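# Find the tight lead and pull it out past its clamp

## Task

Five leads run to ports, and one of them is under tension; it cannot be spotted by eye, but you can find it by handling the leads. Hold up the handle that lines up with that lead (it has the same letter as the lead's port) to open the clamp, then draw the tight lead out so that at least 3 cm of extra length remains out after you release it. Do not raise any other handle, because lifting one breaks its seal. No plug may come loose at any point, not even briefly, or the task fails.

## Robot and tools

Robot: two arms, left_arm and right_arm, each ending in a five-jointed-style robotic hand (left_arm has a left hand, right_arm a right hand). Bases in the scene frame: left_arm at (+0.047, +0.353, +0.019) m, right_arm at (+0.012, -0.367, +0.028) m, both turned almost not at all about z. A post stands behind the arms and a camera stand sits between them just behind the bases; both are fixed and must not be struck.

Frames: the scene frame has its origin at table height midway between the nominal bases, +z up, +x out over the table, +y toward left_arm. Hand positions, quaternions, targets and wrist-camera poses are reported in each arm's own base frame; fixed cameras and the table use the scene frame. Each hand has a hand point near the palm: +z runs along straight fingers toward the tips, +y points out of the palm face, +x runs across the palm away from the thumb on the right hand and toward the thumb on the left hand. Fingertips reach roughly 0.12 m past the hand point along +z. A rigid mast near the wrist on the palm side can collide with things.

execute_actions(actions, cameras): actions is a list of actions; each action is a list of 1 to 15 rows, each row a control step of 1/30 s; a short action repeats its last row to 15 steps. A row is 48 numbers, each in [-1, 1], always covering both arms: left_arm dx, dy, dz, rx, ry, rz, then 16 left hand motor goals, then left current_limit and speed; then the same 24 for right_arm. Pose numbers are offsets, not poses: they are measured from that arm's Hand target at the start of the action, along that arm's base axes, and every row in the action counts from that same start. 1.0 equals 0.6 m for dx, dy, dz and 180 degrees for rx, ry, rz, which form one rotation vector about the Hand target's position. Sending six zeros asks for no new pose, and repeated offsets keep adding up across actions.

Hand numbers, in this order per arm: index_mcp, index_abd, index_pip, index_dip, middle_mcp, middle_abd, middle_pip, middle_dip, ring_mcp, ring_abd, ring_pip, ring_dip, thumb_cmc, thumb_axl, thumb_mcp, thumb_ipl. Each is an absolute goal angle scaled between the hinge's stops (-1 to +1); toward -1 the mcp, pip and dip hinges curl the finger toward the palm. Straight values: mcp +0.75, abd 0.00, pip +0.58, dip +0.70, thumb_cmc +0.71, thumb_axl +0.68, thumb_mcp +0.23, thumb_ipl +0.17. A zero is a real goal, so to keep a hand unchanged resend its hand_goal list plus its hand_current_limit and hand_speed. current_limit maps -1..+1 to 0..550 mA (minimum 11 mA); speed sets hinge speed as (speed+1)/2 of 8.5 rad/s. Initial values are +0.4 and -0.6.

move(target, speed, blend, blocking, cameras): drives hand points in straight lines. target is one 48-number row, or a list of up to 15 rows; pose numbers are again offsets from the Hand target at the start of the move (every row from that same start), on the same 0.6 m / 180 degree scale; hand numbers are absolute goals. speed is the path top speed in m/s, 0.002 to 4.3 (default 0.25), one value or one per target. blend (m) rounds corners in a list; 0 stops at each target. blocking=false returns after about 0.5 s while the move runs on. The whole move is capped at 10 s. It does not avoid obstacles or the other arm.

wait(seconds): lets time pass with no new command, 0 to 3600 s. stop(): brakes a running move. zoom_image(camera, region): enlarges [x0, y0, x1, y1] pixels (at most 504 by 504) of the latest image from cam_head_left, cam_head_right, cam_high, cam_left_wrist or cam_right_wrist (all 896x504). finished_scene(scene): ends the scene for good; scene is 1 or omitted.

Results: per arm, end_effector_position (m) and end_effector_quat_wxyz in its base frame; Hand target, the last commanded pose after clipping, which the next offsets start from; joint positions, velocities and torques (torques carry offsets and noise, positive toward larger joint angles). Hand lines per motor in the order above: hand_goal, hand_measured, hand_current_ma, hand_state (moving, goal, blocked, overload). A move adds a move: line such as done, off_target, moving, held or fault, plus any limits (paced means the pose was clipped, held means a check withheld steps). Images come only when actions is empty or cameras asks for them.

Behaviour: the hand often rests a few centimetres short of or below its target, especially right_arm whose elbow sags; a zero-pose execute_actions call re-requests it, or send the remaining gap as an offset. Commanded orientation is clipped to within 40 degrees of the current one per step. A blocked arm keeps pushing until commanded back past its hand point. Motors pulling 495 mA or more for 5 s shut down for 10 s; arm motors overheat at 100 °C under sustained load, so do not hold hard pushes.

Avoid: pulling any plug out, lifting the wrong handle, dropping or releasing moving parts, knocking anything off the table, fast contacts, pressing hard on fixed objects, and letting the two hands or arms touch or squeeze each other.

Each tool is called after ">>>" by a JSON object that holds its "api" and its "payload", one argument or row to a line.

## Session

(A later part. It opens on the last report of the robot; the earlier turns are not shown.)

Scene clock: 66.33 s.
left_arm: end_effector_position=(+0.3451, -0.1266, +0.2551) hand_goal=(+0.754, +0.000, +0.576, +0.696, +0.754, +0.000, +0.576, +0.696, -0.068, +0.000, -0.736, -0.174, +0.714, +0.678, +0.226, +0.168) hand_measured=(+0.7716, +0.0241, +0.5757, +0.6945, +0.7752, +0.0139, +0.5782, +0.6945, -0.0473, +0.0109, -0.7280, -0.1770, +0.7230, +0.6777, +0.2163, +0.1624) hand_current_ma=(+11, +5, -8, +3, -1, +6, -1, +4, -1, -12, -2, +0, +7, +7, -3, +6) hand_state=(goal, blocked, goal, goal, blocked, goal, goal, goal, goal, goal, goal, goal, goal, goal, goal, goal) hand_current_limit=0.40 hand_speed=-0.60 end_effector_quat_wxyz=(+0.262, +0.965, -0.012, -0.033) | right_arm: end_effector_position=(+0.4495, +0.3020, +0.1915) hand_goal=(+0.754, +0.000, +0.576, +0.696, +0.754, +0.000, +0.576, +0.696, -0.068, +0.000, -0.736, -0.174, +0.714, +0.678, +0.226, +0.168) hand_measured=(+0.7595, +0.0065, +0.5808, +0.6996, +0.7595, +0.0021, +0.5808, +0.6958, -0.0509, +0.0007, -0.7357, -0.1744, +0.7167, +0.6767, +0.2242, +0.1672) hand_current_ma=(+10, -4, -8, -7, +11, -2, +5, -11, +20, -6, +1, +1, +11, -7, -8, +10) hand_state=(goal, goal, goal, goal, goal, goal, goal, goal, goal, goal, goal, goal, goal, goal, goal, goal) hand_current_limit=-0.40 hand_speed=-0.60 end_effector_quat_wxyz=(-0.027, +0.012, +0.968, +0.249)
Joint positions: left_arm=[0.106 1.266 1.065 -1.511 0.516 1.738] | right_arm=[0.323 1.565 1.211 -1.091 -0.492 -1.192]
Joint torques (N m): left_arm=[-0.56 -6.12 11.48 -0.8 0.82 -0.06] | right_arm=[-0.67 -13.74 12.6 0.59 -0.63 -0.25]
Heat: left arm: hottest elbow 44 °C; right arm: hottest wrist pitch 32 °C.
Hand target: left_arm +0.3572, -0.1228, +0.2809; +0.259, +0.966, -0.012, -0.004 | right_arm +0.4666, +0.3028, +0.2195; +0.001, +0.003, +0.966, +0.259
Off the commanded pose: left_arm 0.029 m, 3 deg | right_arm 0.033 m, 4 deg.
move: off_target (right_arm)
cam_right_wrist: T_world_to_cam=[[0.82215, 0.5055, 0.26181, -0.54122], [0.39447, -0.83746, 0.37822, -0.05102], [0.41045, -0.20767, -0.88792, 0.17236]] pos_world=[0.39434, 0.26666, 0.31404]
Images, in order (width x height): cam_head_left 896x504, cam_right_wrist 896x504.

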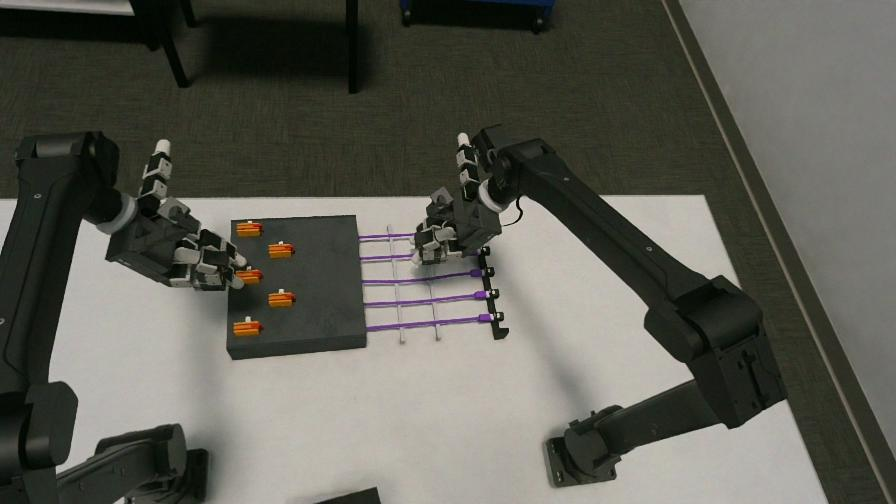

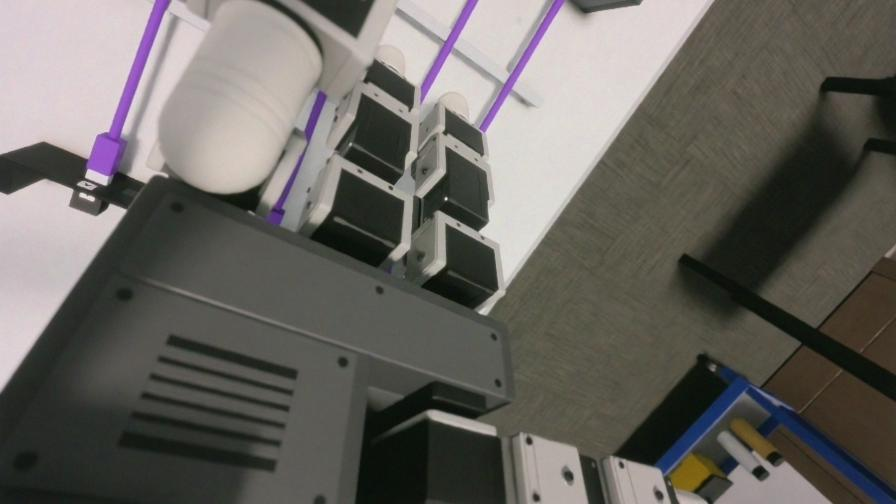

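>>> {"api": "move", "payload": {
  "target": [0, 0, 0, 0, 0, 0, 0.754, 0, 0.576, 0.696, 0.754, 0, 0.576, 0.696, -0.068, 0, -0.737, -0.174, 0.714, 0.678, 0.226, 0.168, 0.4, -0.6, -0.029, 0, -0.09, 0, 0, 0, 0.754, 0, 0.576, 0.696, 0.754, 0, 0.576, 0.696, -0.068, 0, -0.737, -0.174, 0.714, 0.678, 0.226, 0.168, -0.4, -0.6],
  "cameras": ["cam_right_wrist", "cam_head_left"],
  "speed": 0.12
}}

>>> {"api": "zoom_image", "payload": {
  "camera": "cam_right_wrist",
  "region": [350, 0, 550, 150]
}}

>>> {"api": "zoom_image", "payload": {
  "camera": "cam_head_left",
  "region": [390, 230, 460, 300]
}}

Scene clock: 68.53 s.
left_arm: end_effector_position=(+0.3451, -0.1266, +0.2551) hand_goal=(+0.754, +0.000, +0.576, +0.696, +0.754, +0.000, +0.576, +0.696, -0.068, +0.000, -0.736, -0.174, +0.714, +0.678, +0.226, +0.168) hand_measured=(+0.7716, +0.0227, +0.5757, +0.6945, +0.7740, +0.0139, +0.5782, +0.6945, -0.0485, +0.0109, -0.7267, -0.1757, +0.7230, +0.6777, +0.2153, +0.1633) hand_current_ma=(+7, +8, -6, -9, -1, +6, -8, +16, -3, -15, -8, -4, +6, +13, +0, +11) hand_state=(goal, blocked, goal, goal, blocked, goal, goal, goal, goal, goal, goal, goal, goal, goal, goal, goal) hand_current_limit=0.40 hand_speed=-0.60 end_effector_quat_wxyz=(+0.262, +0.965, -0.012, -0.033) | right_arm: end_effector_position=(+0.4491, +0.3019, +0.1681) hand_goal=(+0.754, +0.000, +0.576, +0.696, +0.754, +0.000, +0.576, +0.696, -0.068, +0.000, -0.736, -0.174, +0.714, +0.678, +0.226, +0.168) hand_measured=(+0.7595, +0.0051, +0.5808, +0.7009, +0.7595, +0.0036, +0.5795, +0.6958, -0.0509, +0.0007, -0.7344, -0.1744, +0.7167, +0.6777, +0.2232, +0.1672) hand_current_ma=(+11, -2, -6, -7, +10, -9, +1, -6, +20, -3, -4, -1, +8, -9, -12, +11) hand_state=(goal, goal, goal, goal, goal, goal, goal, goal, goal, goal, goal, goal, goal, goal, goal, goal) hand_current_limit=-0.40 hand_speed=-0.60 end_effector_quat_wxyz=(-0.001, +0.005, +0.966, +0.258)
Joint positions: left_arm=[0.106 1.266 1.065 -1.511 0.516 1.738] | right_arm=[0.323 1.568 1.135 -0.957 -0.492 -1.192]
Joint torques (N m): left_arm=[-0.56 -6.83 11.49 -0.83 0.75 -0.02] | right_arm=[0.21 -12.86 7.95 1.47 -0.56 -0.11]
Heat: left arm: hottest elbow 44 °C; right arm: hottest wrist pitch 32 °C.
Hand target: left_arm +0.3572, -0.1228, +0.2809; +0.259, +0.966, -0.012, -0.004 | right_arm +0.4494, +0.3029, +0.1658; +0.001, +0.003, +0.966, +0.259
Off the commanded pose: left_arm 0.029 m, 3 deg | right_arm 0.003 m, 0 deg.
move: done
cam_right_wrist: T_world_to_cam=[[0.80695, 0.50044, 0.31367, -0.53507], [0.37443, -0.84419, 0.38361, -0.03203], [0.45677, -0.1921, -0.8686, 0.12302]] pos_world=[0.38758, 0.26437, 0.28698]
Images, in order (width x height): cam_head_left 896x504, cam_right_wrist 896x504.

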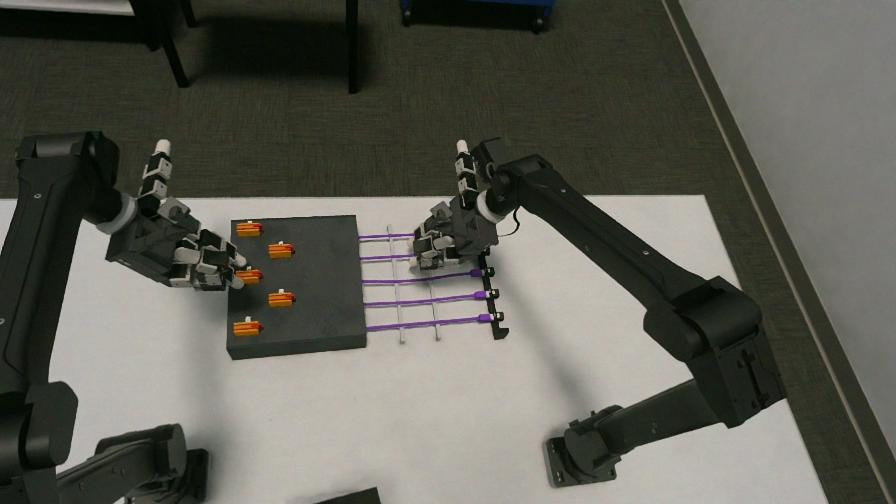

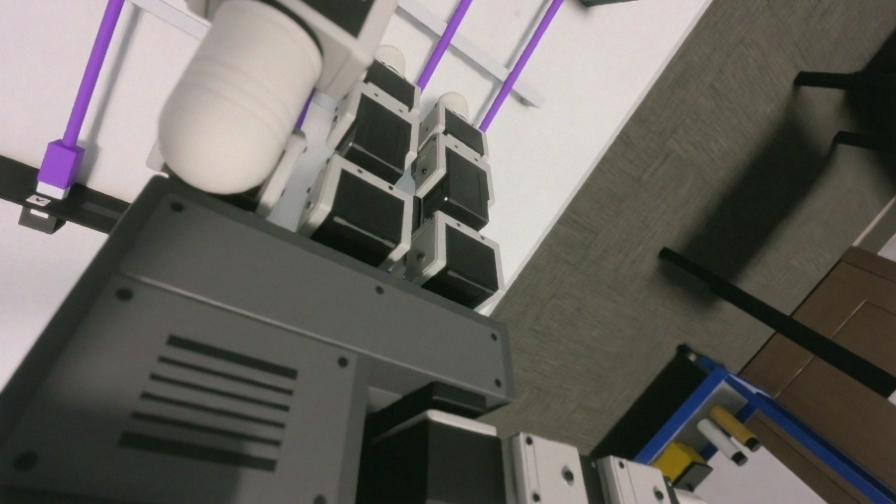

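Scaled by 2.520 from the camera's image (finer frame: 1280x720).

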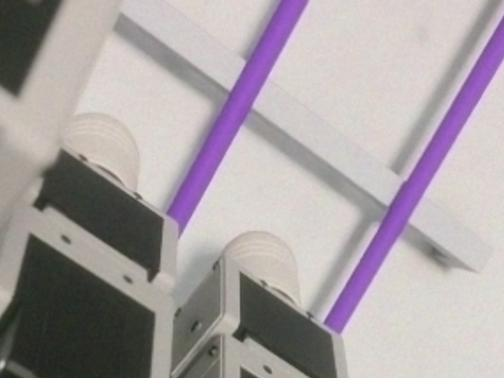

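Scaled by 7.200 from the camera's image (finer frame: 1280x720).

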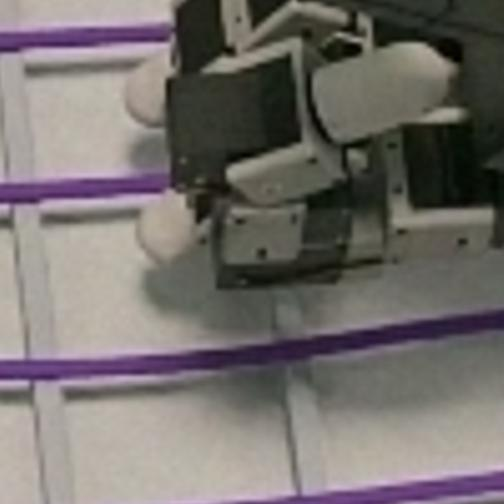

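>>> {"api": "move", "payload": {
  "target": [
    [0, 0, 0, 0, 0, 0, 0.754, 0, 0.576, 0.696, 0.754, 0, 0.576, 0.696, -0.068, 0, -0.737, -0.174, 0.714, 0.678, 0.226, 0.168, 0.4, -0.6, 0, 0, -0.0455, 0, 0, 0, 0.754, 0, 0.576, 0.696, 0.754, 0, 0.576, 0.696, -0.068, 0, -0.737, -0.174, 0.714, 0.678, 0.226, 0.168, -0.4, -0.6],
    [0, 0, 0, 0, 0, 0, 0.754, 0, 0.576, 0.696, 0.754, 0, 0.576, 0.696, -0.068, 0, -0.737, -0.174, 0.714, 0.678, 0.226, 0.168, 0.4, -0.6, 0, 0, -0.0455, 0, 0, 0, 0.754, -0.3, 0.576, 0.696, 0.754, -0.1, 0.576, 0.696, -0.068, 0, -0.737, -0.174, 0.714, 0.678, 0.226, 0.168, -0.8, -0.8]
  ],
  "cameras": ["cam_right_wrist", "cam_head_left"],
  "speed": 0.1
}}

>>> {"api": "zoom_image", "payload": {
  "camera": "cam_right_wrist",
  "region": [350, 0, 550, 150]
}}

>>> {"api": "zoom_image", "payload": {
  "camera": "cam_head_left",
  "region": [390, 230, 460, 300]
}}

Scene clock: 70.90 s.
left_arm: end_effector_position=(+0.3451, -0.1266, +0.2551) hand_goal=(+0.754, +0.000, +0.576, +0.696, +0.754, +0.000, +0.576, +0.696, -0.068, +0.000, -0.736, -0.174, +0.714, +0.678, +0.226, +0.168) hand_measured=(+0.7716, +0.0241, +0.5757, +0.6945, +0.7752, +0.0139, +0.5782, +0.6945, -0.0485, +0.0124, -0.7280, -0.1770, +0.7230, +0.6767, +0.2153, +0.1633) hand_current_ma=(+10, +5, -10, -10, -14, +9, -16, +4, +9, -11, +2, -7, +10, +5, -4, +5) hand_state=(goal, blocked, goal, goal, blocked, goal, goal, goal, goal, goal, goal, goal, goal, goal, goal, goal) hand_current_limit=0.40 hand_speed=-0.60 end_effector_quat_wxyz=(+0.262, +0.965, -0.012, -0.033) | right_arm: end_effector_position=(+0.4507, +0.3025, +0.1404) hand_goal=(+0.754, -0.300, +0.576, +0.696, +0.754, -0.100, +0.576, +0.696, -0.068, +0.000, -0.736, -0.174, +0.714, +0.678, +0.226, +0.168) hand_measured=(+0.7595, -0.2381, +0.5718, +0.6920, +0.7595, -0.0975, +0.5795, +0.6958, -0.0509, -0.0008, -0.7344, -0.1744, +0.7167, +0.6777, +0.2232, +0.1672) hand_current_ma=(+12, +42, -11, -8, +8, -5, +5, -8, +18, -1, -6, -1, +16, -6, -6, +9) hand_state=(goal, blocked, goal, goal, goal, goal, goal, goal, goal, goal, goal, goal, goal, goal, goal, goal) hand_current_limit=-0.80 hand_speed=-0.80 end_effector_quat_wxyz=(+0.001, +0.004, +0.966, +0.258)
Joint positions: left_arm=[0.106 1.266 1.065 -1.511 0.516 1.738] | right_arm=[0.323 1.604 1.097 -0.878 -0.492 -1.192]
Joint torques (N m): left_arm=[-0.97 -6.77 11.78 -0.9 0.74 -0.03] | right_arm=[0.21 -13.16 7.62 1.24 -0.56 -0.11]
Heat: left arm: hottest elbow 44 °C; right arm: hottest wrist pitch 32 °C.
Hand target: left_arm +0.3572, -0.1228, +0.2809; +0.259, +0.966, -0.012, -0.004 | right_arm +0.4493, +0.3028, +0.1382; +0.001, +0.003, +0.966, +0.259
Off the commanded pose: left_arm 0.029 m, 3 deg | right_arm 0.002 m, 0 deg.
move: done
cam_right_wrist: T_world_to_cam=[[0.80561, 0.49993, 0.31791, -0.52782], [0.37268, -0.84476, 0.38403, -0.02064], [0.46055, -0.1909, -0.86686, 0.09604]] pos_world=[0.38868, 0.26477, 0.25898]
Images, in order (width x height): cam_head_left 896x504, cam_right_wrist 896x504.

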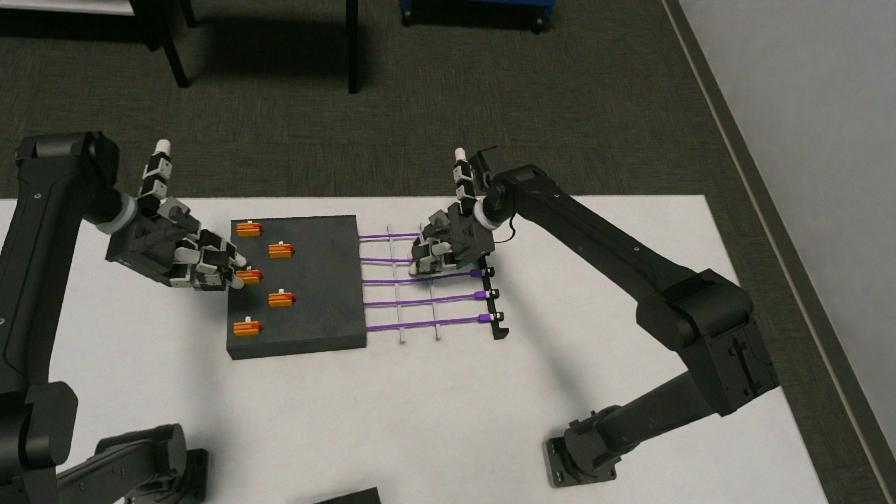

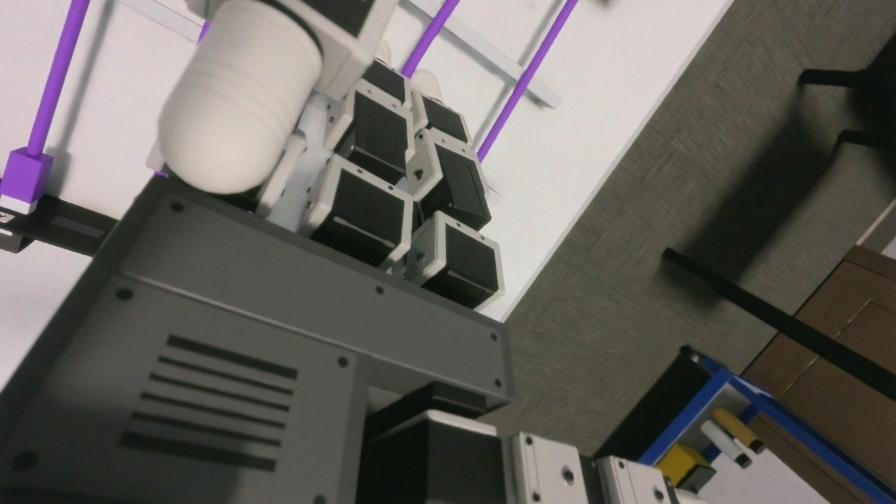

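Scaled by 2.520 from the camera's image (finer frame: 1280x720).

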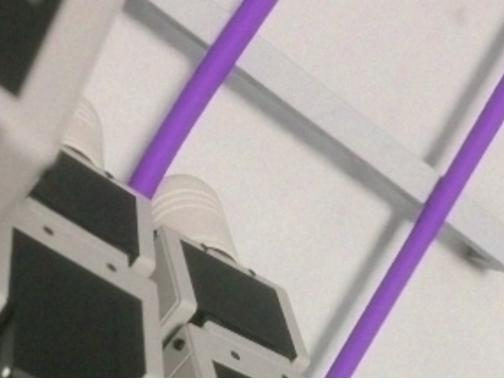

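Scaled by 7.200 from the camera's image (finer frame: 1280x720).

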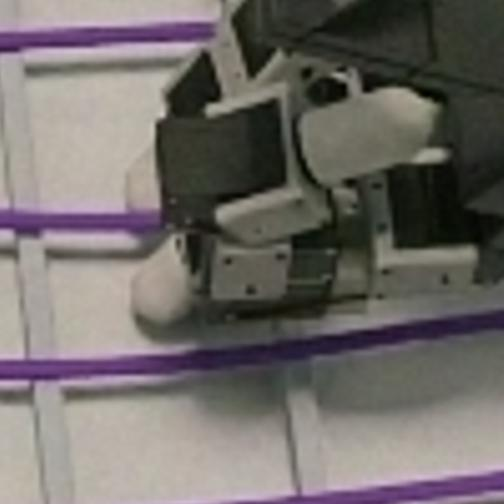

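>>> {"api": "move", "payload": {
  "target": [0, 0, 0, 0, 0, 0, 0.754, 0, 0.576, 0.696, 0.754, 0, 0.576, 0.696, -0.068, 0, -0.737, -0.174, 0.714, 0.678, 0.226, 0.168, 0.4, -0.6, 0, 0, 0, 0, 0, 0, 0.754, -0.45, 0.576, 0.696, 0.754, -0.1, 0.576, 0.696, -0.068, 0, -0.737, -0.174, 0.714, 0.678, 0.226, 0.168, -0.62, -0.8],
  "cameras": ["cam_head_left"]
}}

>>> {"api": "zoom_image", "payload": {
  "camera": "cam_head_left",
  "region": [390, 230, 460, 300]
}}

>>> {"api": "move", "payload": {
  "target": [0, 0, 0, 0, 0, 0, 0.754, 0, 0.576, 0.696, 0.754, 0, 0.576, 0.696, -0.068, 0, -0.737, -0.174, 0.714, 0.678, 0.226, 0.168, 0.4, -0.6, 0, 0, 0, 0, 0, 0, 0.754, -0.45, 0.576, 0.696, 0.754, -0.1, 0.576, 0.696, -0.068, 0, -0.737, -0.174, 0.714, 0.678, 0.226, 0.168, -0.4, -0.8],
  "cameras": ["cam_head_left", "cam_right_wrist"]
}}

>>> {"api": "zoom_image", "payload": {
  "camera": "cam_head_left",
  "region": [390, 230, 460, 300]
}}

>>> {"api": "zoom_image", "payload": {
  "camera": "cam_right_wrist",
  "region": [350, 0, 550, 150]
}}

Scene clock: 72.50 s.
left_arm: end_effector_position=(+0.3451, -0.1266, +0.2551) hand_goal=(+0.754, +0.000, +0.576, +0.696, +0.754, +0.000, +0.576, +0.696, -0.068, +0.000, -0.736, -0.174, +0.714, +0.678, +0.226, +0.168) hand_measured=(+0.7716, +0.0241, +0.5757, +0.6945, +0.7764, +0.0139, +0.5782, +0.6945, -0.0485, +0.0109, -0.7280, -0.1757, +0.7242, +0.6777, +0.2163, +0.1633) hand_current_ma=(+9, +20, -6, +3, -10, +7, -9, +3, +3, +1, -7, +1, +12, +3, +1, +11) hand_state=(goal, blocked, goal, goal, blocked, goal, goal, goal, goal, goal, goal, goal, goal, goal, goal, goal) hand_current_limit=0.40 hand_speed=-0.60 end_effector_quat_wxyz=(+0.262, +0.965, -0.012, -0.033) | right_arm: end_effector_position=(+0.4507, +0.3025, +0.1404) hand_goal=(+0.754, -0.450, +0.576, +0.696, +0.754, -0.100, +0.576, +0.696, -0.068, +0.000, -0.736, -0.174, +0.714, +0.678, +0.226, +0.168) hand_measured=(+0.7583, -0.2630, +0.5718, +0.6920, +0.7595, -0.1063, +0.5808, +0.6971, -0.0497, +0.0007, -0.7344, -0.1757, +0.7167, +0.6777, +0.2242, +0.1672) hand_current_ma=(+10, +105, -12, -9, +9, -7, +1, -8, +21, -3, -4, -2, +12, -7, -8, +8) hand_state=(goal, blocked, goal, goal, goal, goal, goal, goal, goal, goal, goal, goal, goal, goal, goal, goal) hand_current_limit=-0.62 hand_speed=-0.80 end_effector_quat_wxyz=(+0.001, +0.004, +0.966, +0.258)
Joint positions: left_arm=[0.106 1.266 1.065 -1.511 0.516 1.738] | right_arm=[0.323 1.604 1.097 -0.878 -0.492 -1.192]
Joint torques (N m): left_arm=[0.21 -6.07 11.49 -0.94 0.77 -0.06] | right_arm=[0.21 -13.22 7.61 1.22 -0.56 -0.11]
Heat: left arm: hottest elbow 44 °C; right arm: hottest wrist pitch 32 °C.
Hand target: left_arm +0.3572, -0.1228, +0.2809; +0.259, +0.966, -0.012, -0.004 | right_arm +0.4493, +0.3028, +0.1382; +0.001, +0.003, +0.966, +0.259
Off the commanded pose: left_arm 0.029 m, 3 deg | right_arm 0.003 m, 0 deg.
move: done

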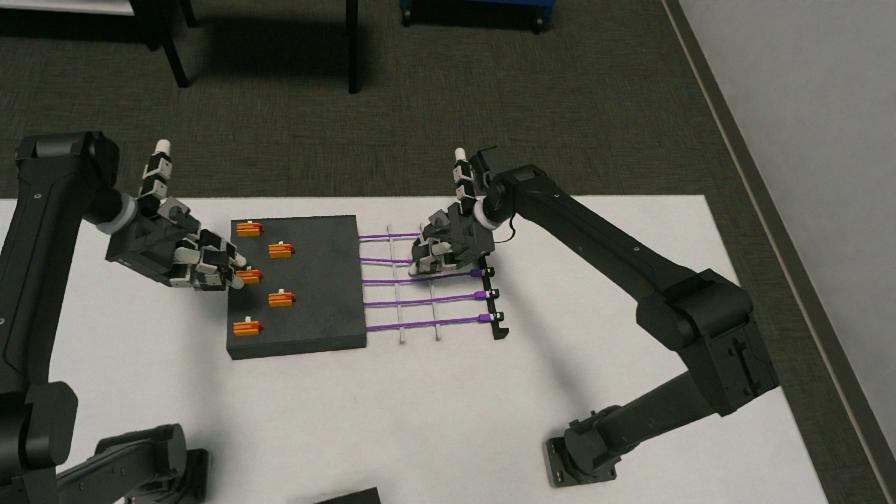

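Scaled by 7.200 from the camera's image (finer frame: 1280x720).

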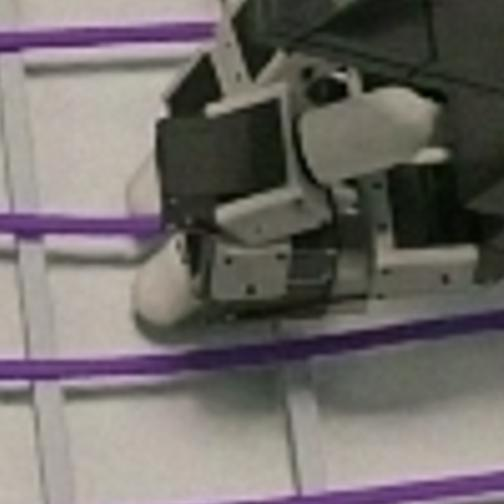

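Scene clock: 73.00 s.
left_arm: end_effector_position=(+0.3451, -0.1266, +0.2551) hand_goal=(+0.754, +0.000, +0.576, +0.696, +0.754, +0.000, +0.576, +0.696, -0.068, +0.000, -0.736, -0.174, +0.714, +0.678, +0.226, +0.168) hand_measured=(+0.7716, +0.0241, +0.5770, +0.6945, +0.7752, +0.0139, +0.5770, +0.6945, -0.0485, +0.0109, -0.7280, -0.1770, +0.7242, +0.6767, +0.2163, +0.1633) hand_current_ma=(-1, +4, -14, -6, -8, +13, -7, +7, -2, -12, -5, +0, +6, +7, +14, +3) hand_state=(goal, blocked, goal, goal, blocked, goal, goal, goal, goal, goal, goal, goal, goal, goal, goal, goal) hand_current_limit=0.40 hand_speed=-0.60 end_effector_quat_wxyz=(+0.262, +0.965, -0.012, -0.033) | right_arm: end_effector_position=(+0.4507, +0.3025, +0.1404) hand_goal=(+0.754, -0.450, +0.576, +0.696, +0.754, -0.100, +0.576, +0.696, -0.068, +0.000, -0.736, -0.174, +0.714, +0.678, +0.226, +0.168) hand_measured=(+0.7583, -0.2674, +0.5718, +0.6920, +0.7607, -0.1121, +0.5808, +0.6958, -0.0497, -0.0008, -0.7344, -0.1744, +0.7154, +0.6767, +0.2232, +0.1672) hand_current_ma=(+11, +163, -11, -11, +10, -8, +3, -10, +19, -1, -6, -5, +10, -7, -5, +10) hand_state=(goal, blocked, goal, goal, goal, goal, goal, goal, goal, goal, goal, goal, goal, goal, goal, goal) hand_current_limit=-0.40 hand_speed=-0.80 end_effector_quat_wxyz=(+0.001, +0.004, +0.966, +0.258)
Joint positions: left_arm=[0.106 1.266 1.065 -1.511 0.516 1.738] | right_arm=[0.323 1.604 1.097 -0.878 -0.492 -1.192]
Joint torques (N m): left_arm=[-0.73 -6.12 11.58 -1.1 0.79 -0.04] | right_arm=[0.26 -13.22 7.61 1.24 -0.56 -0.1]
Heat: left arm: hottest elbow 44 °C; right arm: hottest wrist pitch 32 °C.
Hand target: left_arm +0.3572, -0.1228, +0.2809; +0.259, +0.966, -0.012, -0.004 | right_arm +0.4493, +0.3028, +0.1382; +0.001, +0.003, +0.966, +0.259
Off the commanded pose: left_arm 0.029 m, 3 deg | right_arm 0.003 m, 0 deg.
move: done
cam_right_wrist: T_world_to_cam=[[0.80561, 0.49993, 0.31791, -0.52782], [0.37268, -0.84476, 0.38403, -0.02064], [0.46055, -0.1909, -0.86686, 0.09604]] pos_world=[0.38868, 0.26477, 0.25898]

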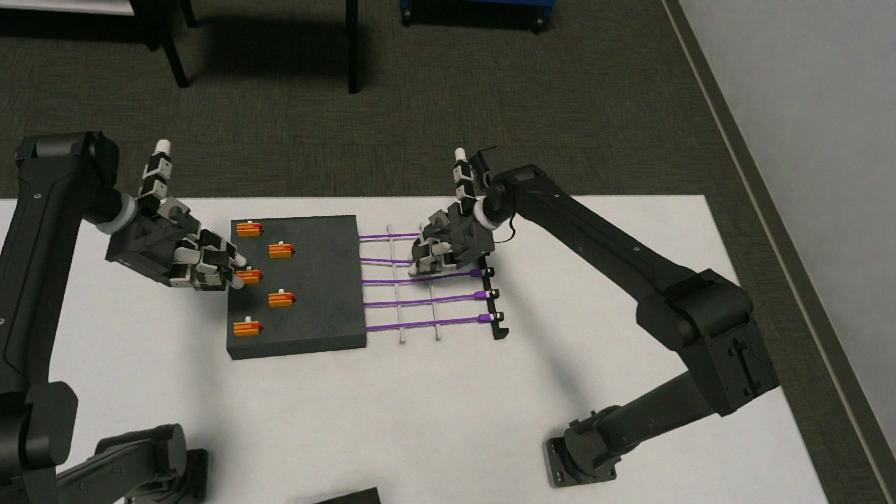

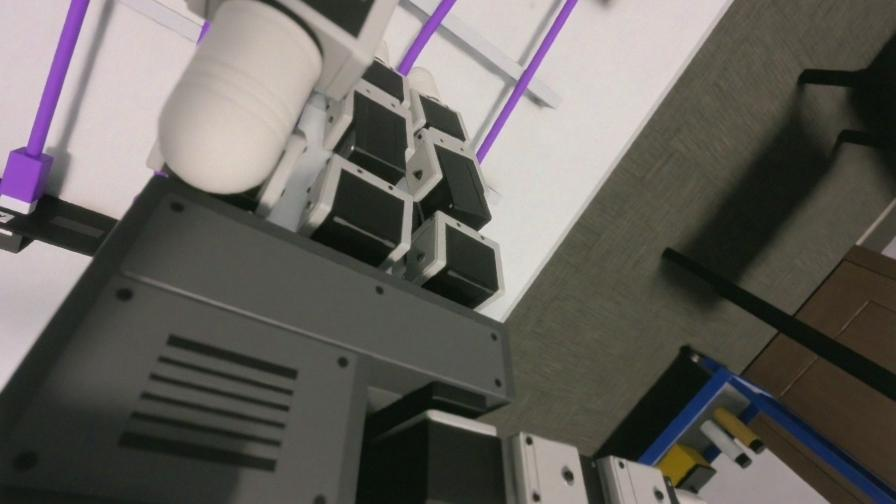

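Scaled by 7.200 from the camera's image (finer frame: 1280x720).

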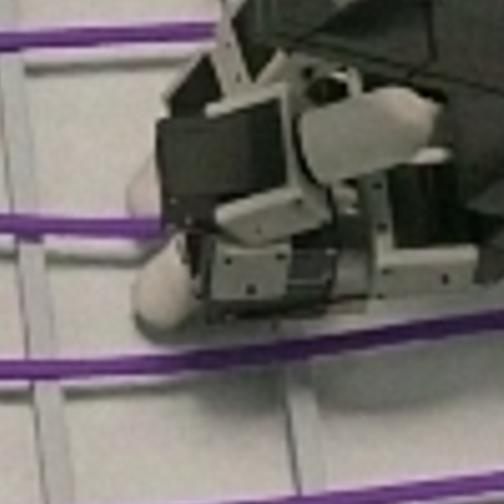

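Scaled by 2.520 from the camera's image (finer frame: 1280x720).

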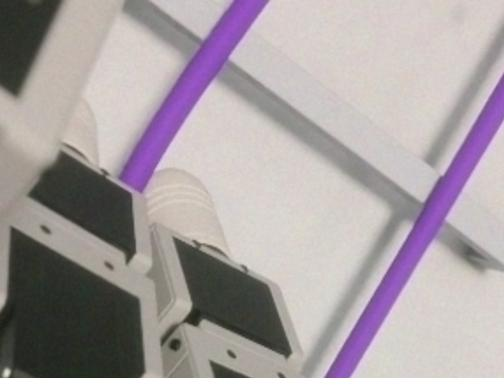

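>>> {"api": "move", "payload": {
  "target": [0, 0, 0, 0, 0, 0, 0.754, 0, 0.576, 0.696, 0.754, 0, 0.576, 0.696, -0.068, 0, -0.737, -0.174, 0.714, 0.678, 0.226, 0.168, 0.4, -0.6, 0, 0, 0, 0, 0, 0, 0.754, 0, 0.576, 0.696, 0.754, -0.1, 0.576, 0.696, -0.068, 0, -0.737, -0.174, 0.714, 0.678, 0.226, 0.168, -0.4, -0.8],
  "cameras": ["cam_head_left", "cam_right_wrist"]
}}

>>> {"api": "zoom_image", "payload": {
  "camera": "cam_head_left",
  "region": [390, 230, 460, 300]
}}

>>> {"api": "zoom_image", "payload": {
  "camera": "cam_right_wrist",
  "region": [350, 0, 550, 150]
}}

Scene clock: 74.63 s.
left_arm: end_effector_position=(+0.3451, -0.1266, +0.2551) hand_goal=(+0.754, +0.000, +0.576, +0.696, +0.754, +0.000, +0.576, +0.696, -0.068, +0.000, -0.736, -0.174, +0.714, +0.678, +0.226, +0.168) hand_measured=(+0.7716, +0.0241, +0.5770, +0.6945, +0.7752, +0.0139, +0.5782, +0.6945, -0.0485, +0.0124, -0.7280, -0.1770, +0.7230, +0.6767, +0.2153, +0.1633) hand_current_ma=(+11, +8, +5, -3, -7, +7, -5, +4, +0, -5, +6, +2, +10, +6, +6, +5) hand_state=(goal, blocked, goal, goal, blocked, goal, goal, goal, goal, goal, goal, goal, goal, goal, goal, goal) hand_current_limit=0.40 hand_speed=-0.60 end_effector_quat_wxyz=(+0.262, +0.965, -0.012, -0.033) | right_arm: end_effector_position=(+0.4507, +0.3025, +0.1404) hand_goal=(+0.754, +0.000, +0.576, +0.696, +0.754, -0.100, +0.576, +0.696, -0.068, +0.000, -0.736, -0.174, +0.714, +0.678, +0.226, +0.168) hand_measured=(+0.7595, +0.0036, +0.5808, +0.6996, +0.7595, -0.0990, +0.5795, +0.6958, -0.0509, +0.0007, -0.7344, -0.1744, +0.7167, +0.6777, +0.2242, +0.1672) hand_current_ma=(+9, -1, -7, -9, +9, -3, +4, -11, +21, -3, -6, +0, +9, -8, -10, +11) hand_state=(goal, goal, goal, goal, goal, goal, goal, goal, goal, goal, goal, goal, goal, goal, goal, goal) hand_current_limit=-0.40 hand_speed=-0.80 end_effector_quat_wxyz=(+0.001, +0.004, +0.966, +0.258)
Joint positions: left_arm=[0.106 1.266 1.065 -1.511 0.516 1.738] | right_arm=[0.323 1.604 1.097 -0.878 -0.492 -1.192]
Joint torques (N m): left_arm=[0.15 -6.24 11.59 -1.03 0.8 0.02] | right_arm=[0.21 -13.22 7.61 1.25 -0.56 -0.1]
Heat: left arm: hottest elbow 44 °C; right arm: hottest wrist pitch 32 °C.
Hand target: left_arm +0.3572, -0.1228, +0.2809; +0.259, +0.966, -0.012, -0.004 | right_arm +0.4493, +0.3028, +0.1382; +0.001, +0.003, +0.966, +0.259
Off the commanded pose: left_arm 0.029 m, 3 deg | right_arm 0.003 m, 0 deg.
move: done
cam_right_wrist: T_world_to_cam=[[0.80561, 0.49993, 0.31791, -0.52782], [0.37268, -0.84476, 0.38403, -0.02064], [0.46055, -0.1909, -0.86686, 0.09604]] pos_world=[0.38868, 0.26477, 0.25898]

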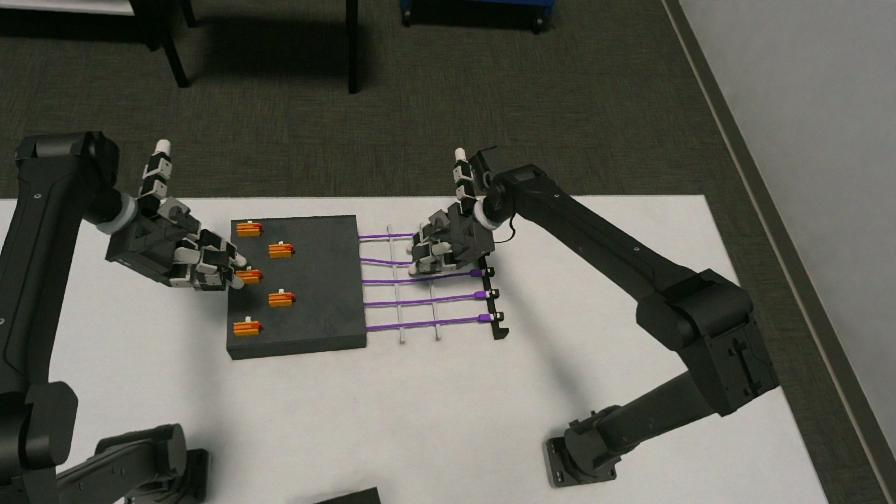

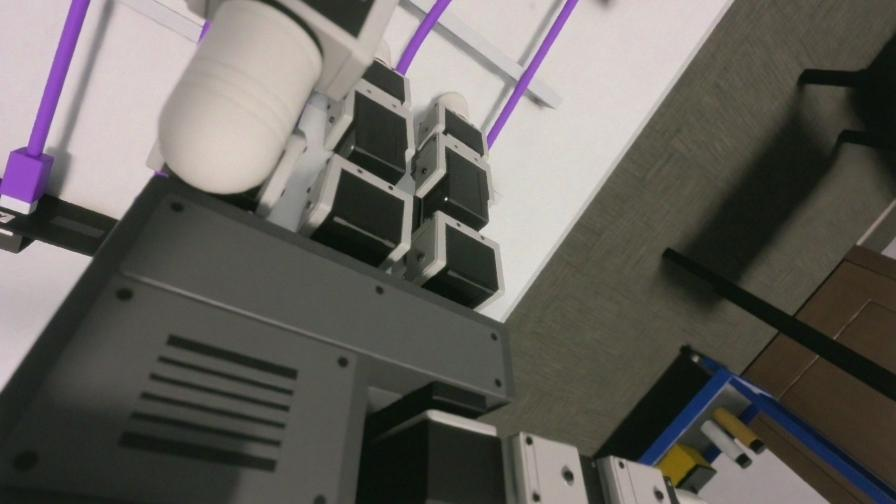

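Scaled by 7.200 from the camera's image (finer frame: 1280x720).

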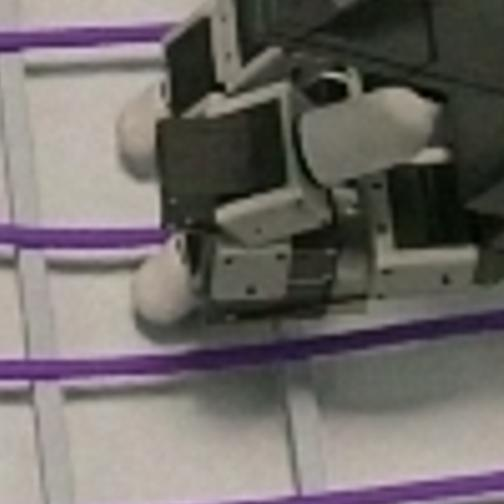

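Scaled by 2.520 from the camera's image (finer frame: 1280x720).

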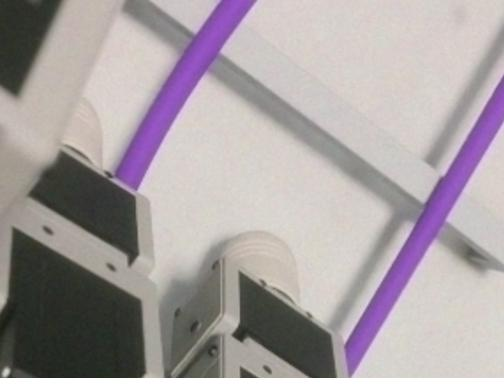

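>>> {"api": "move", "payload": {
  "target": [
    [0, 0, 0, 0, 0, 0, 0.754, 0, 0.576, 0.696, 0.754, 0, 0.576, 0.696, -0.068, 0, -0.737, -0.174, 0.714, 0.678, 0.226, 0.168, 0.4, -0.6, 0, 0, 0.13, 0, 0, 0, 0.754, 0, 0.576, 0.696, 0.754, -0.1, 0.576, 0.696, -0.068, 0, -0.737, -0.174, 0.714, 0.678, 0.226, 0.168, -0.4, -0.6],
    [0, 0, 0, 0, 0, 0, 0.754, 0, 0.576, 0.696, 0.754, 0, 0.576, 0.696, -0.068, 0, -0.737, -0.174, 0.714, 0.678, 0.226, 0.168, 0.4, -0.6, -0.18, 0, 0.09, 0, 0, 0, 0.754, 0, 0.576, 0.696, 0.754, -0.1, 0.576, 0.696, -0.068, 0, -0.737, -0.174, 0.714, 0.678, 0.226, 0.168, -0.4, -0.6]
  ],
  "cameras": ["cam_right_wrist", "cam_head_left"],
  "speed": 0.15
}}

>>> {"api": "zoom_image", "payload": {
  "camera": "cam_right_wrist",
  "region": [350, 0, 550, 150]
}}

>>> {"api": "zoom_image", "payload": {
  "camera": "cam_head_left",
  "region": [355, 210, 515, 350]
}}

Scene clock: 78.40 s.
left_arm: end_effector_position=(+0.3451, -0.1266, +0.2551) hand_goal=(+0.754, +0.000, +0.576, +0.696, +0.754, +0.000, +0.576, +0.696, -0.068, +0.000, -0.736, -0.174, +0.714, +0.678, +0.226, +0.168) hand_measured=(+0.7728, +0.0241, +0.5757, +0.6945, +0.7752, +0.0139, +0.5782, +0.6945, -0.0485, +0.0109, -0.7280, -0.1757, +0.7230, +0.6767, +0.2153, +0.1624) hand_current_ma=(+5, +6, -8, -5, -18, +22, -10, +3, +8, -14, -1, -5, +14, +6, +3, +4) hand_state=(goal, blocked, goal, goal, blocked, goal, goal, goal, goal, goal, goal, goal, goal, goal, goal, goal) hand_current_limit=0.40 hand_speed=-0.60 end_effector_quat_wxyz=(+0.262, +0.965, -0.012, -0.033) | right_arm: end_effector_position=(+0.3429, +0.3006, +0.1908) hand_goal=(+0.754, +0.000, +0.576, +0.696, +0.754, -0.100, +0.576, +0.696, -0.068, +0.000, -0.736, -0.174, +0.714, +0.678, +0.226, +0.168) hand_measured=(+0.7583, -0.0037, +0.5808, +0.6996, +0.7595, -0.0960, +0.5795, +0.6996, -0.0509, +0.0051, -0.7344, -0.1744, +0.7154, +0.6777, +0.2232, +0.1681) hand_current_ma=(+12, -6, -9, -4, +11, -5, +3, -9, +21, -6, -5, +2, +11, +0, -7, +7) hand_state=(goal, goal, goal, goal, goal, goal, goal, goal, goal, goal, goal, goal, goal, goal, goal, goal) hand_current_limit=-0.40 hand_speed=-0.60 end_effector_quat_wxyz=(-0.004, +0.002, +0.966, +0.257)
Joint positions: left_arm=[0.106 1.266 1.065 -1.511 0.516 1.738] | right_arm=[0.414 1.283 0.904 -0.972 -0.475 -1.099]
Joint torques (N m): left_arm=[0.15 -7 11.49 -1.05 0.81 -0.04] | right_arm=[0.79 -9.47 8.06 1.54 -0.39 0.04]
Heat: left arm: hottest elbow 44 °C; right arm: hottest wrist pitch 32 °C.
Hand target: left_arm +0.3572, -0.1228, +0.2809; +0.259, +0.966, -0.012, -0.004 | right_arm +0.3412, +0.3029, +0.1923; +0.001, +0.003, +0.966, +0.259
Off the commanded pose: left_arm 0.029 m, 3 deg | right_arm 0.003 m, 1 deg.
move: done
cam_right_wrist: T_world_to_cam=[[0.80455, 0.50656, 0.30999, -0.45614], [0.3819, -0.84103, 0.38316, -0.00549], [0.45481, -0.18989, -0.87011, 0.19132]] pos_world=[0.28207, 0.26277, 0.30998]
Images, in order (width x height): cam_head_left 896x504, cam_right_wrist 896x504.

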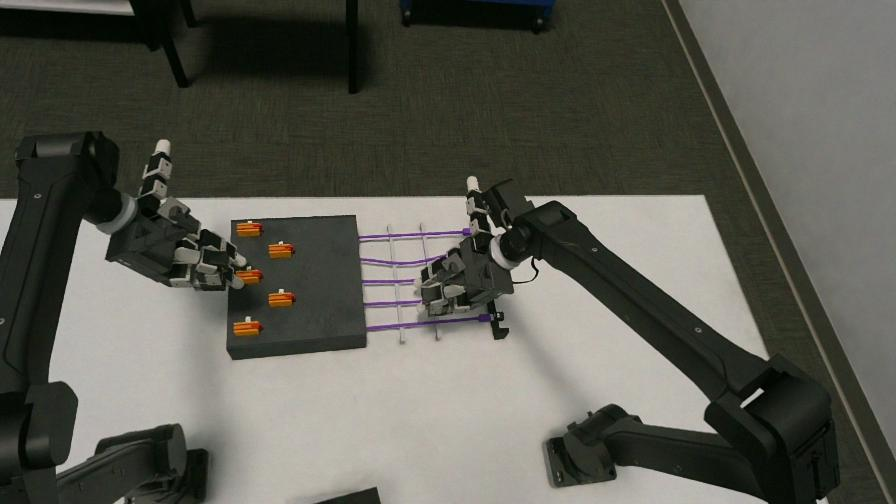

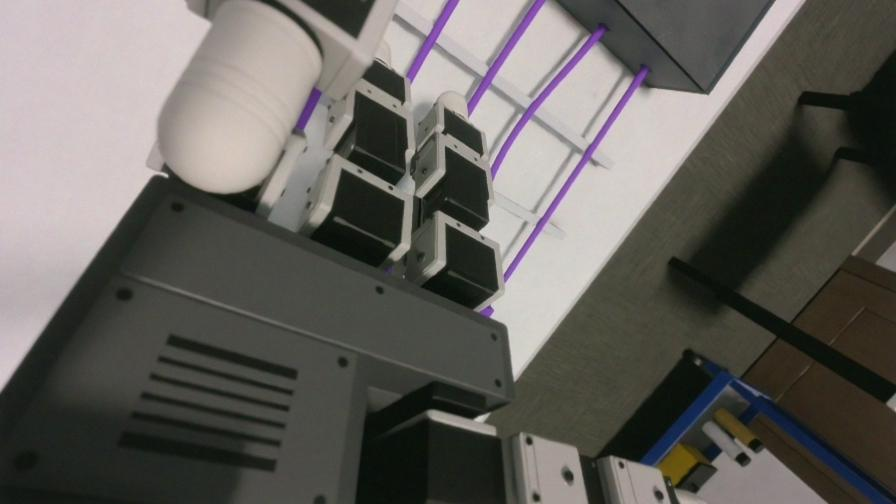

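Scaled by 2.520 from the camera's image (finer frame: 1280x720).

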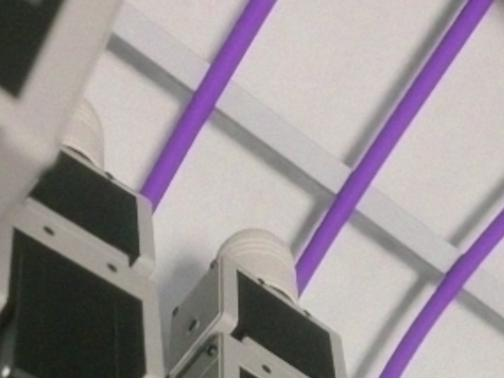

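Scaled by 3.150 from the camera's image (finer frame: 1280x720).

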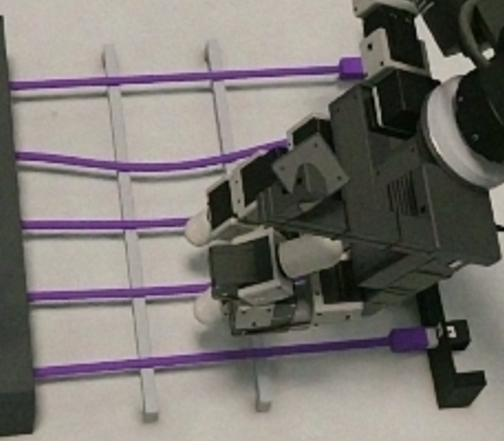

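>>> {"api": "move", "payload": {
  "target": [
    [0, 0, 0, 0, 0, 0, 0.754, 0, 0.576, 0.696, 0.754, 0, 0.576, 0.696, -0.068, 0, -0.737, -0.174, 0.714, 0.678, 0.226, 0.168, 0.4, -0.6, 0, 0, -0.05, 0, 0, 0, 0.754, 0, 0.576, 0.696, 0.754, -0.1, 0.576, 0.696, -0.068, 0, -0.737, -0.174, 0.714, 0.678, 0.226, 0.168, -0.4, -0.6],
    [0, 0, 0, 0, 0, 0, 0.754, 0, 0.576, 0.696, 0.754, 0, 0.576, 0.696, -0.068, 0, -0.737, -0.174, 0.714, 0.678, 0.226, 0.168, 0.4, -0.6, 0, 0, -0.09, 0, 0, 0, 0.754, 0, 0.576, 0.696, 0.754, -0.15, 0.576, 0.696, -0.068, 0, -0.737, -0.174, 0.714, 0.678, 0.226, 0.168, -0.4, -0.6]
  ],
  "cameras": ["cam_right_wrist", "cam_head_left"],
  "speed": 0.1
}}

>>> {"api": "zoom_image", "payload": {
  "camera": "cam_right_wrist",
  "region": [350, 0, 550, 150]
}}

>>> {"api": "zoom_image", "payload": {
  "camera": "cam_head_left",
  "region": [355, 210, 515, 350]
}}

Scene clock: 81.30 s.
left_arm: end_effector_position=(+0.3451, -0.1266, +0.2551) hand_goal=(+0.754, +0.000, +0.576, +0.696, +0.754, +0.000, +0.576, +0.696, -0.068, +0.000, -0.736, -0.174, +0.714, +0.678, +0.226, +0.168) hand_measured=(+0.7716, +0.0227, +0.5757, +0.6945, +0.7752, +0.0139, +0.5782, +0.6945, -0.0485, +0.0109, -0.7280, -0.1757, +0.7230, +0.6767, +0.2153, +0.1633) hand_current_ma=(+13, +8, -1, -12, -2, +10, -8, +6, -8, -6, -3, +6, +10, +4, -7, +5) hand_state=(goal, blocked, goal, goal, blocked, goal, goal, goal, goal, goal, goal, goal, goal, goal, goal, goal) hand_current_limit=0.40 hand_speed=-0.60 end_effector_quat_wxyz=(+0.262, +0.965, -0.012, -0.033) | right_arm: end_effector_position=(+0.3425, +0.3002, +0.1407) hand_goal=(+0.754, +0.000, +0.576, +0.696, +0.754, -0.150, +0.576, +0.696, -0.068, +0.000, -0.736, -0.174, +0.714, +0.678, +0.226, +0.168) hand_measured=(+0.7595, -0.0052, +0.5808, +0.7009, +0.7595, -0.1429, +0.5795, +0.6996, -0.0509, +0.0051, -0.7344, -0.1744, +0.7180, +0.6777, +0.2232, +0.1672) hand_current_ma=(+8, -3, -10, -7, +11, -2, +4, -6, +21, -4, -5, -3, +11, -2, -5, +10) hand_state=(goal, goal, goal, goal, goal, goal, goal, goal, goal, goal, goal, goal, goal, goal, goal, goal) hand_current_limit=-0.40 hand_speed=-0.60 end_effector_quat_wxyz=(+0.001, +0.001, +0.966, +0.259)
Joint positions: left_arm=[0.106 1.266 1.065 -1.511 0.516 1.738] | right_arm=[0.414 1.344 0.81 -0.806 -0.474 -1.098]
Joint torques (N m): left_arm=[-1.03 -6.24 11.69 -0.91 0.81 -0.05] | right_arm=[0.85 -8.88 7.62 1.54 -0.42 0.06]
Heat: left arm: hottest elbow 45 °C; right arm: hottest wrist pitch 32 °C.
Hand target: left_arm +0.3572, -0.1228, +0.2809; +0.259, +0.966, -0.012, -0.004 | right_arm +0.3413, +0.3029, +0.1382; +0.001, +0.003, +0.966, +0.259
Off the commanded pose: left_arm 0.029 m, 3 deg | right_arm 0.004 m, 0 deg.
move: done
cam_right_wrist: T_world_to_cam=[[0.80181, 0.50472, 0.31993, -0.44005], [0.37721, -0.84272, 0.3841, 0.01554], [0.46348, -0.1873, -0.86609, 0.14348]] pos_world=[0.28048, 0.26208, 0.25908]
Images, in order (width x height): cam_head_left 896x504, cam_right_wrist 896x504.

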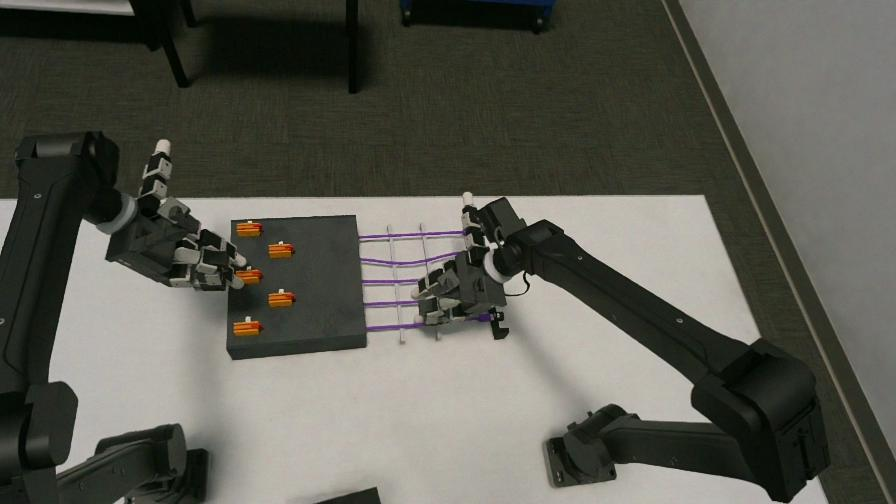

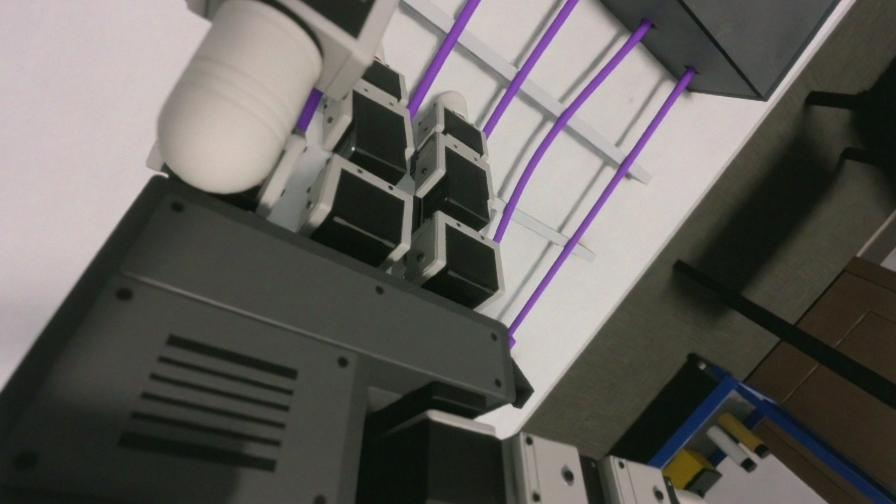

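Scaled by 2.520 from the camera's image (finer frame: 1280x720).

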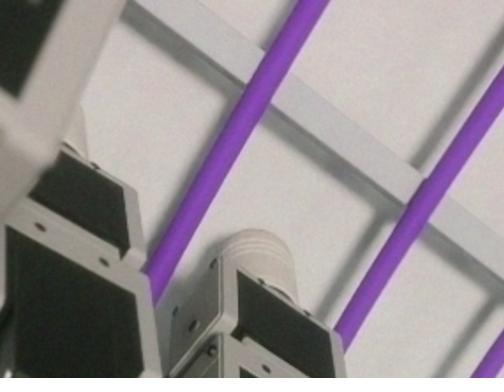

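Scaled by 3.150 from the camera's image (finer frame: 1280x720).

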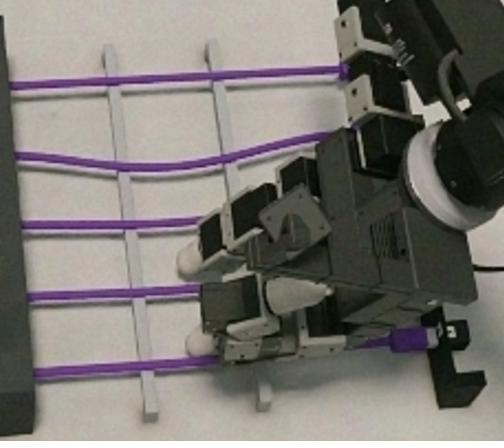

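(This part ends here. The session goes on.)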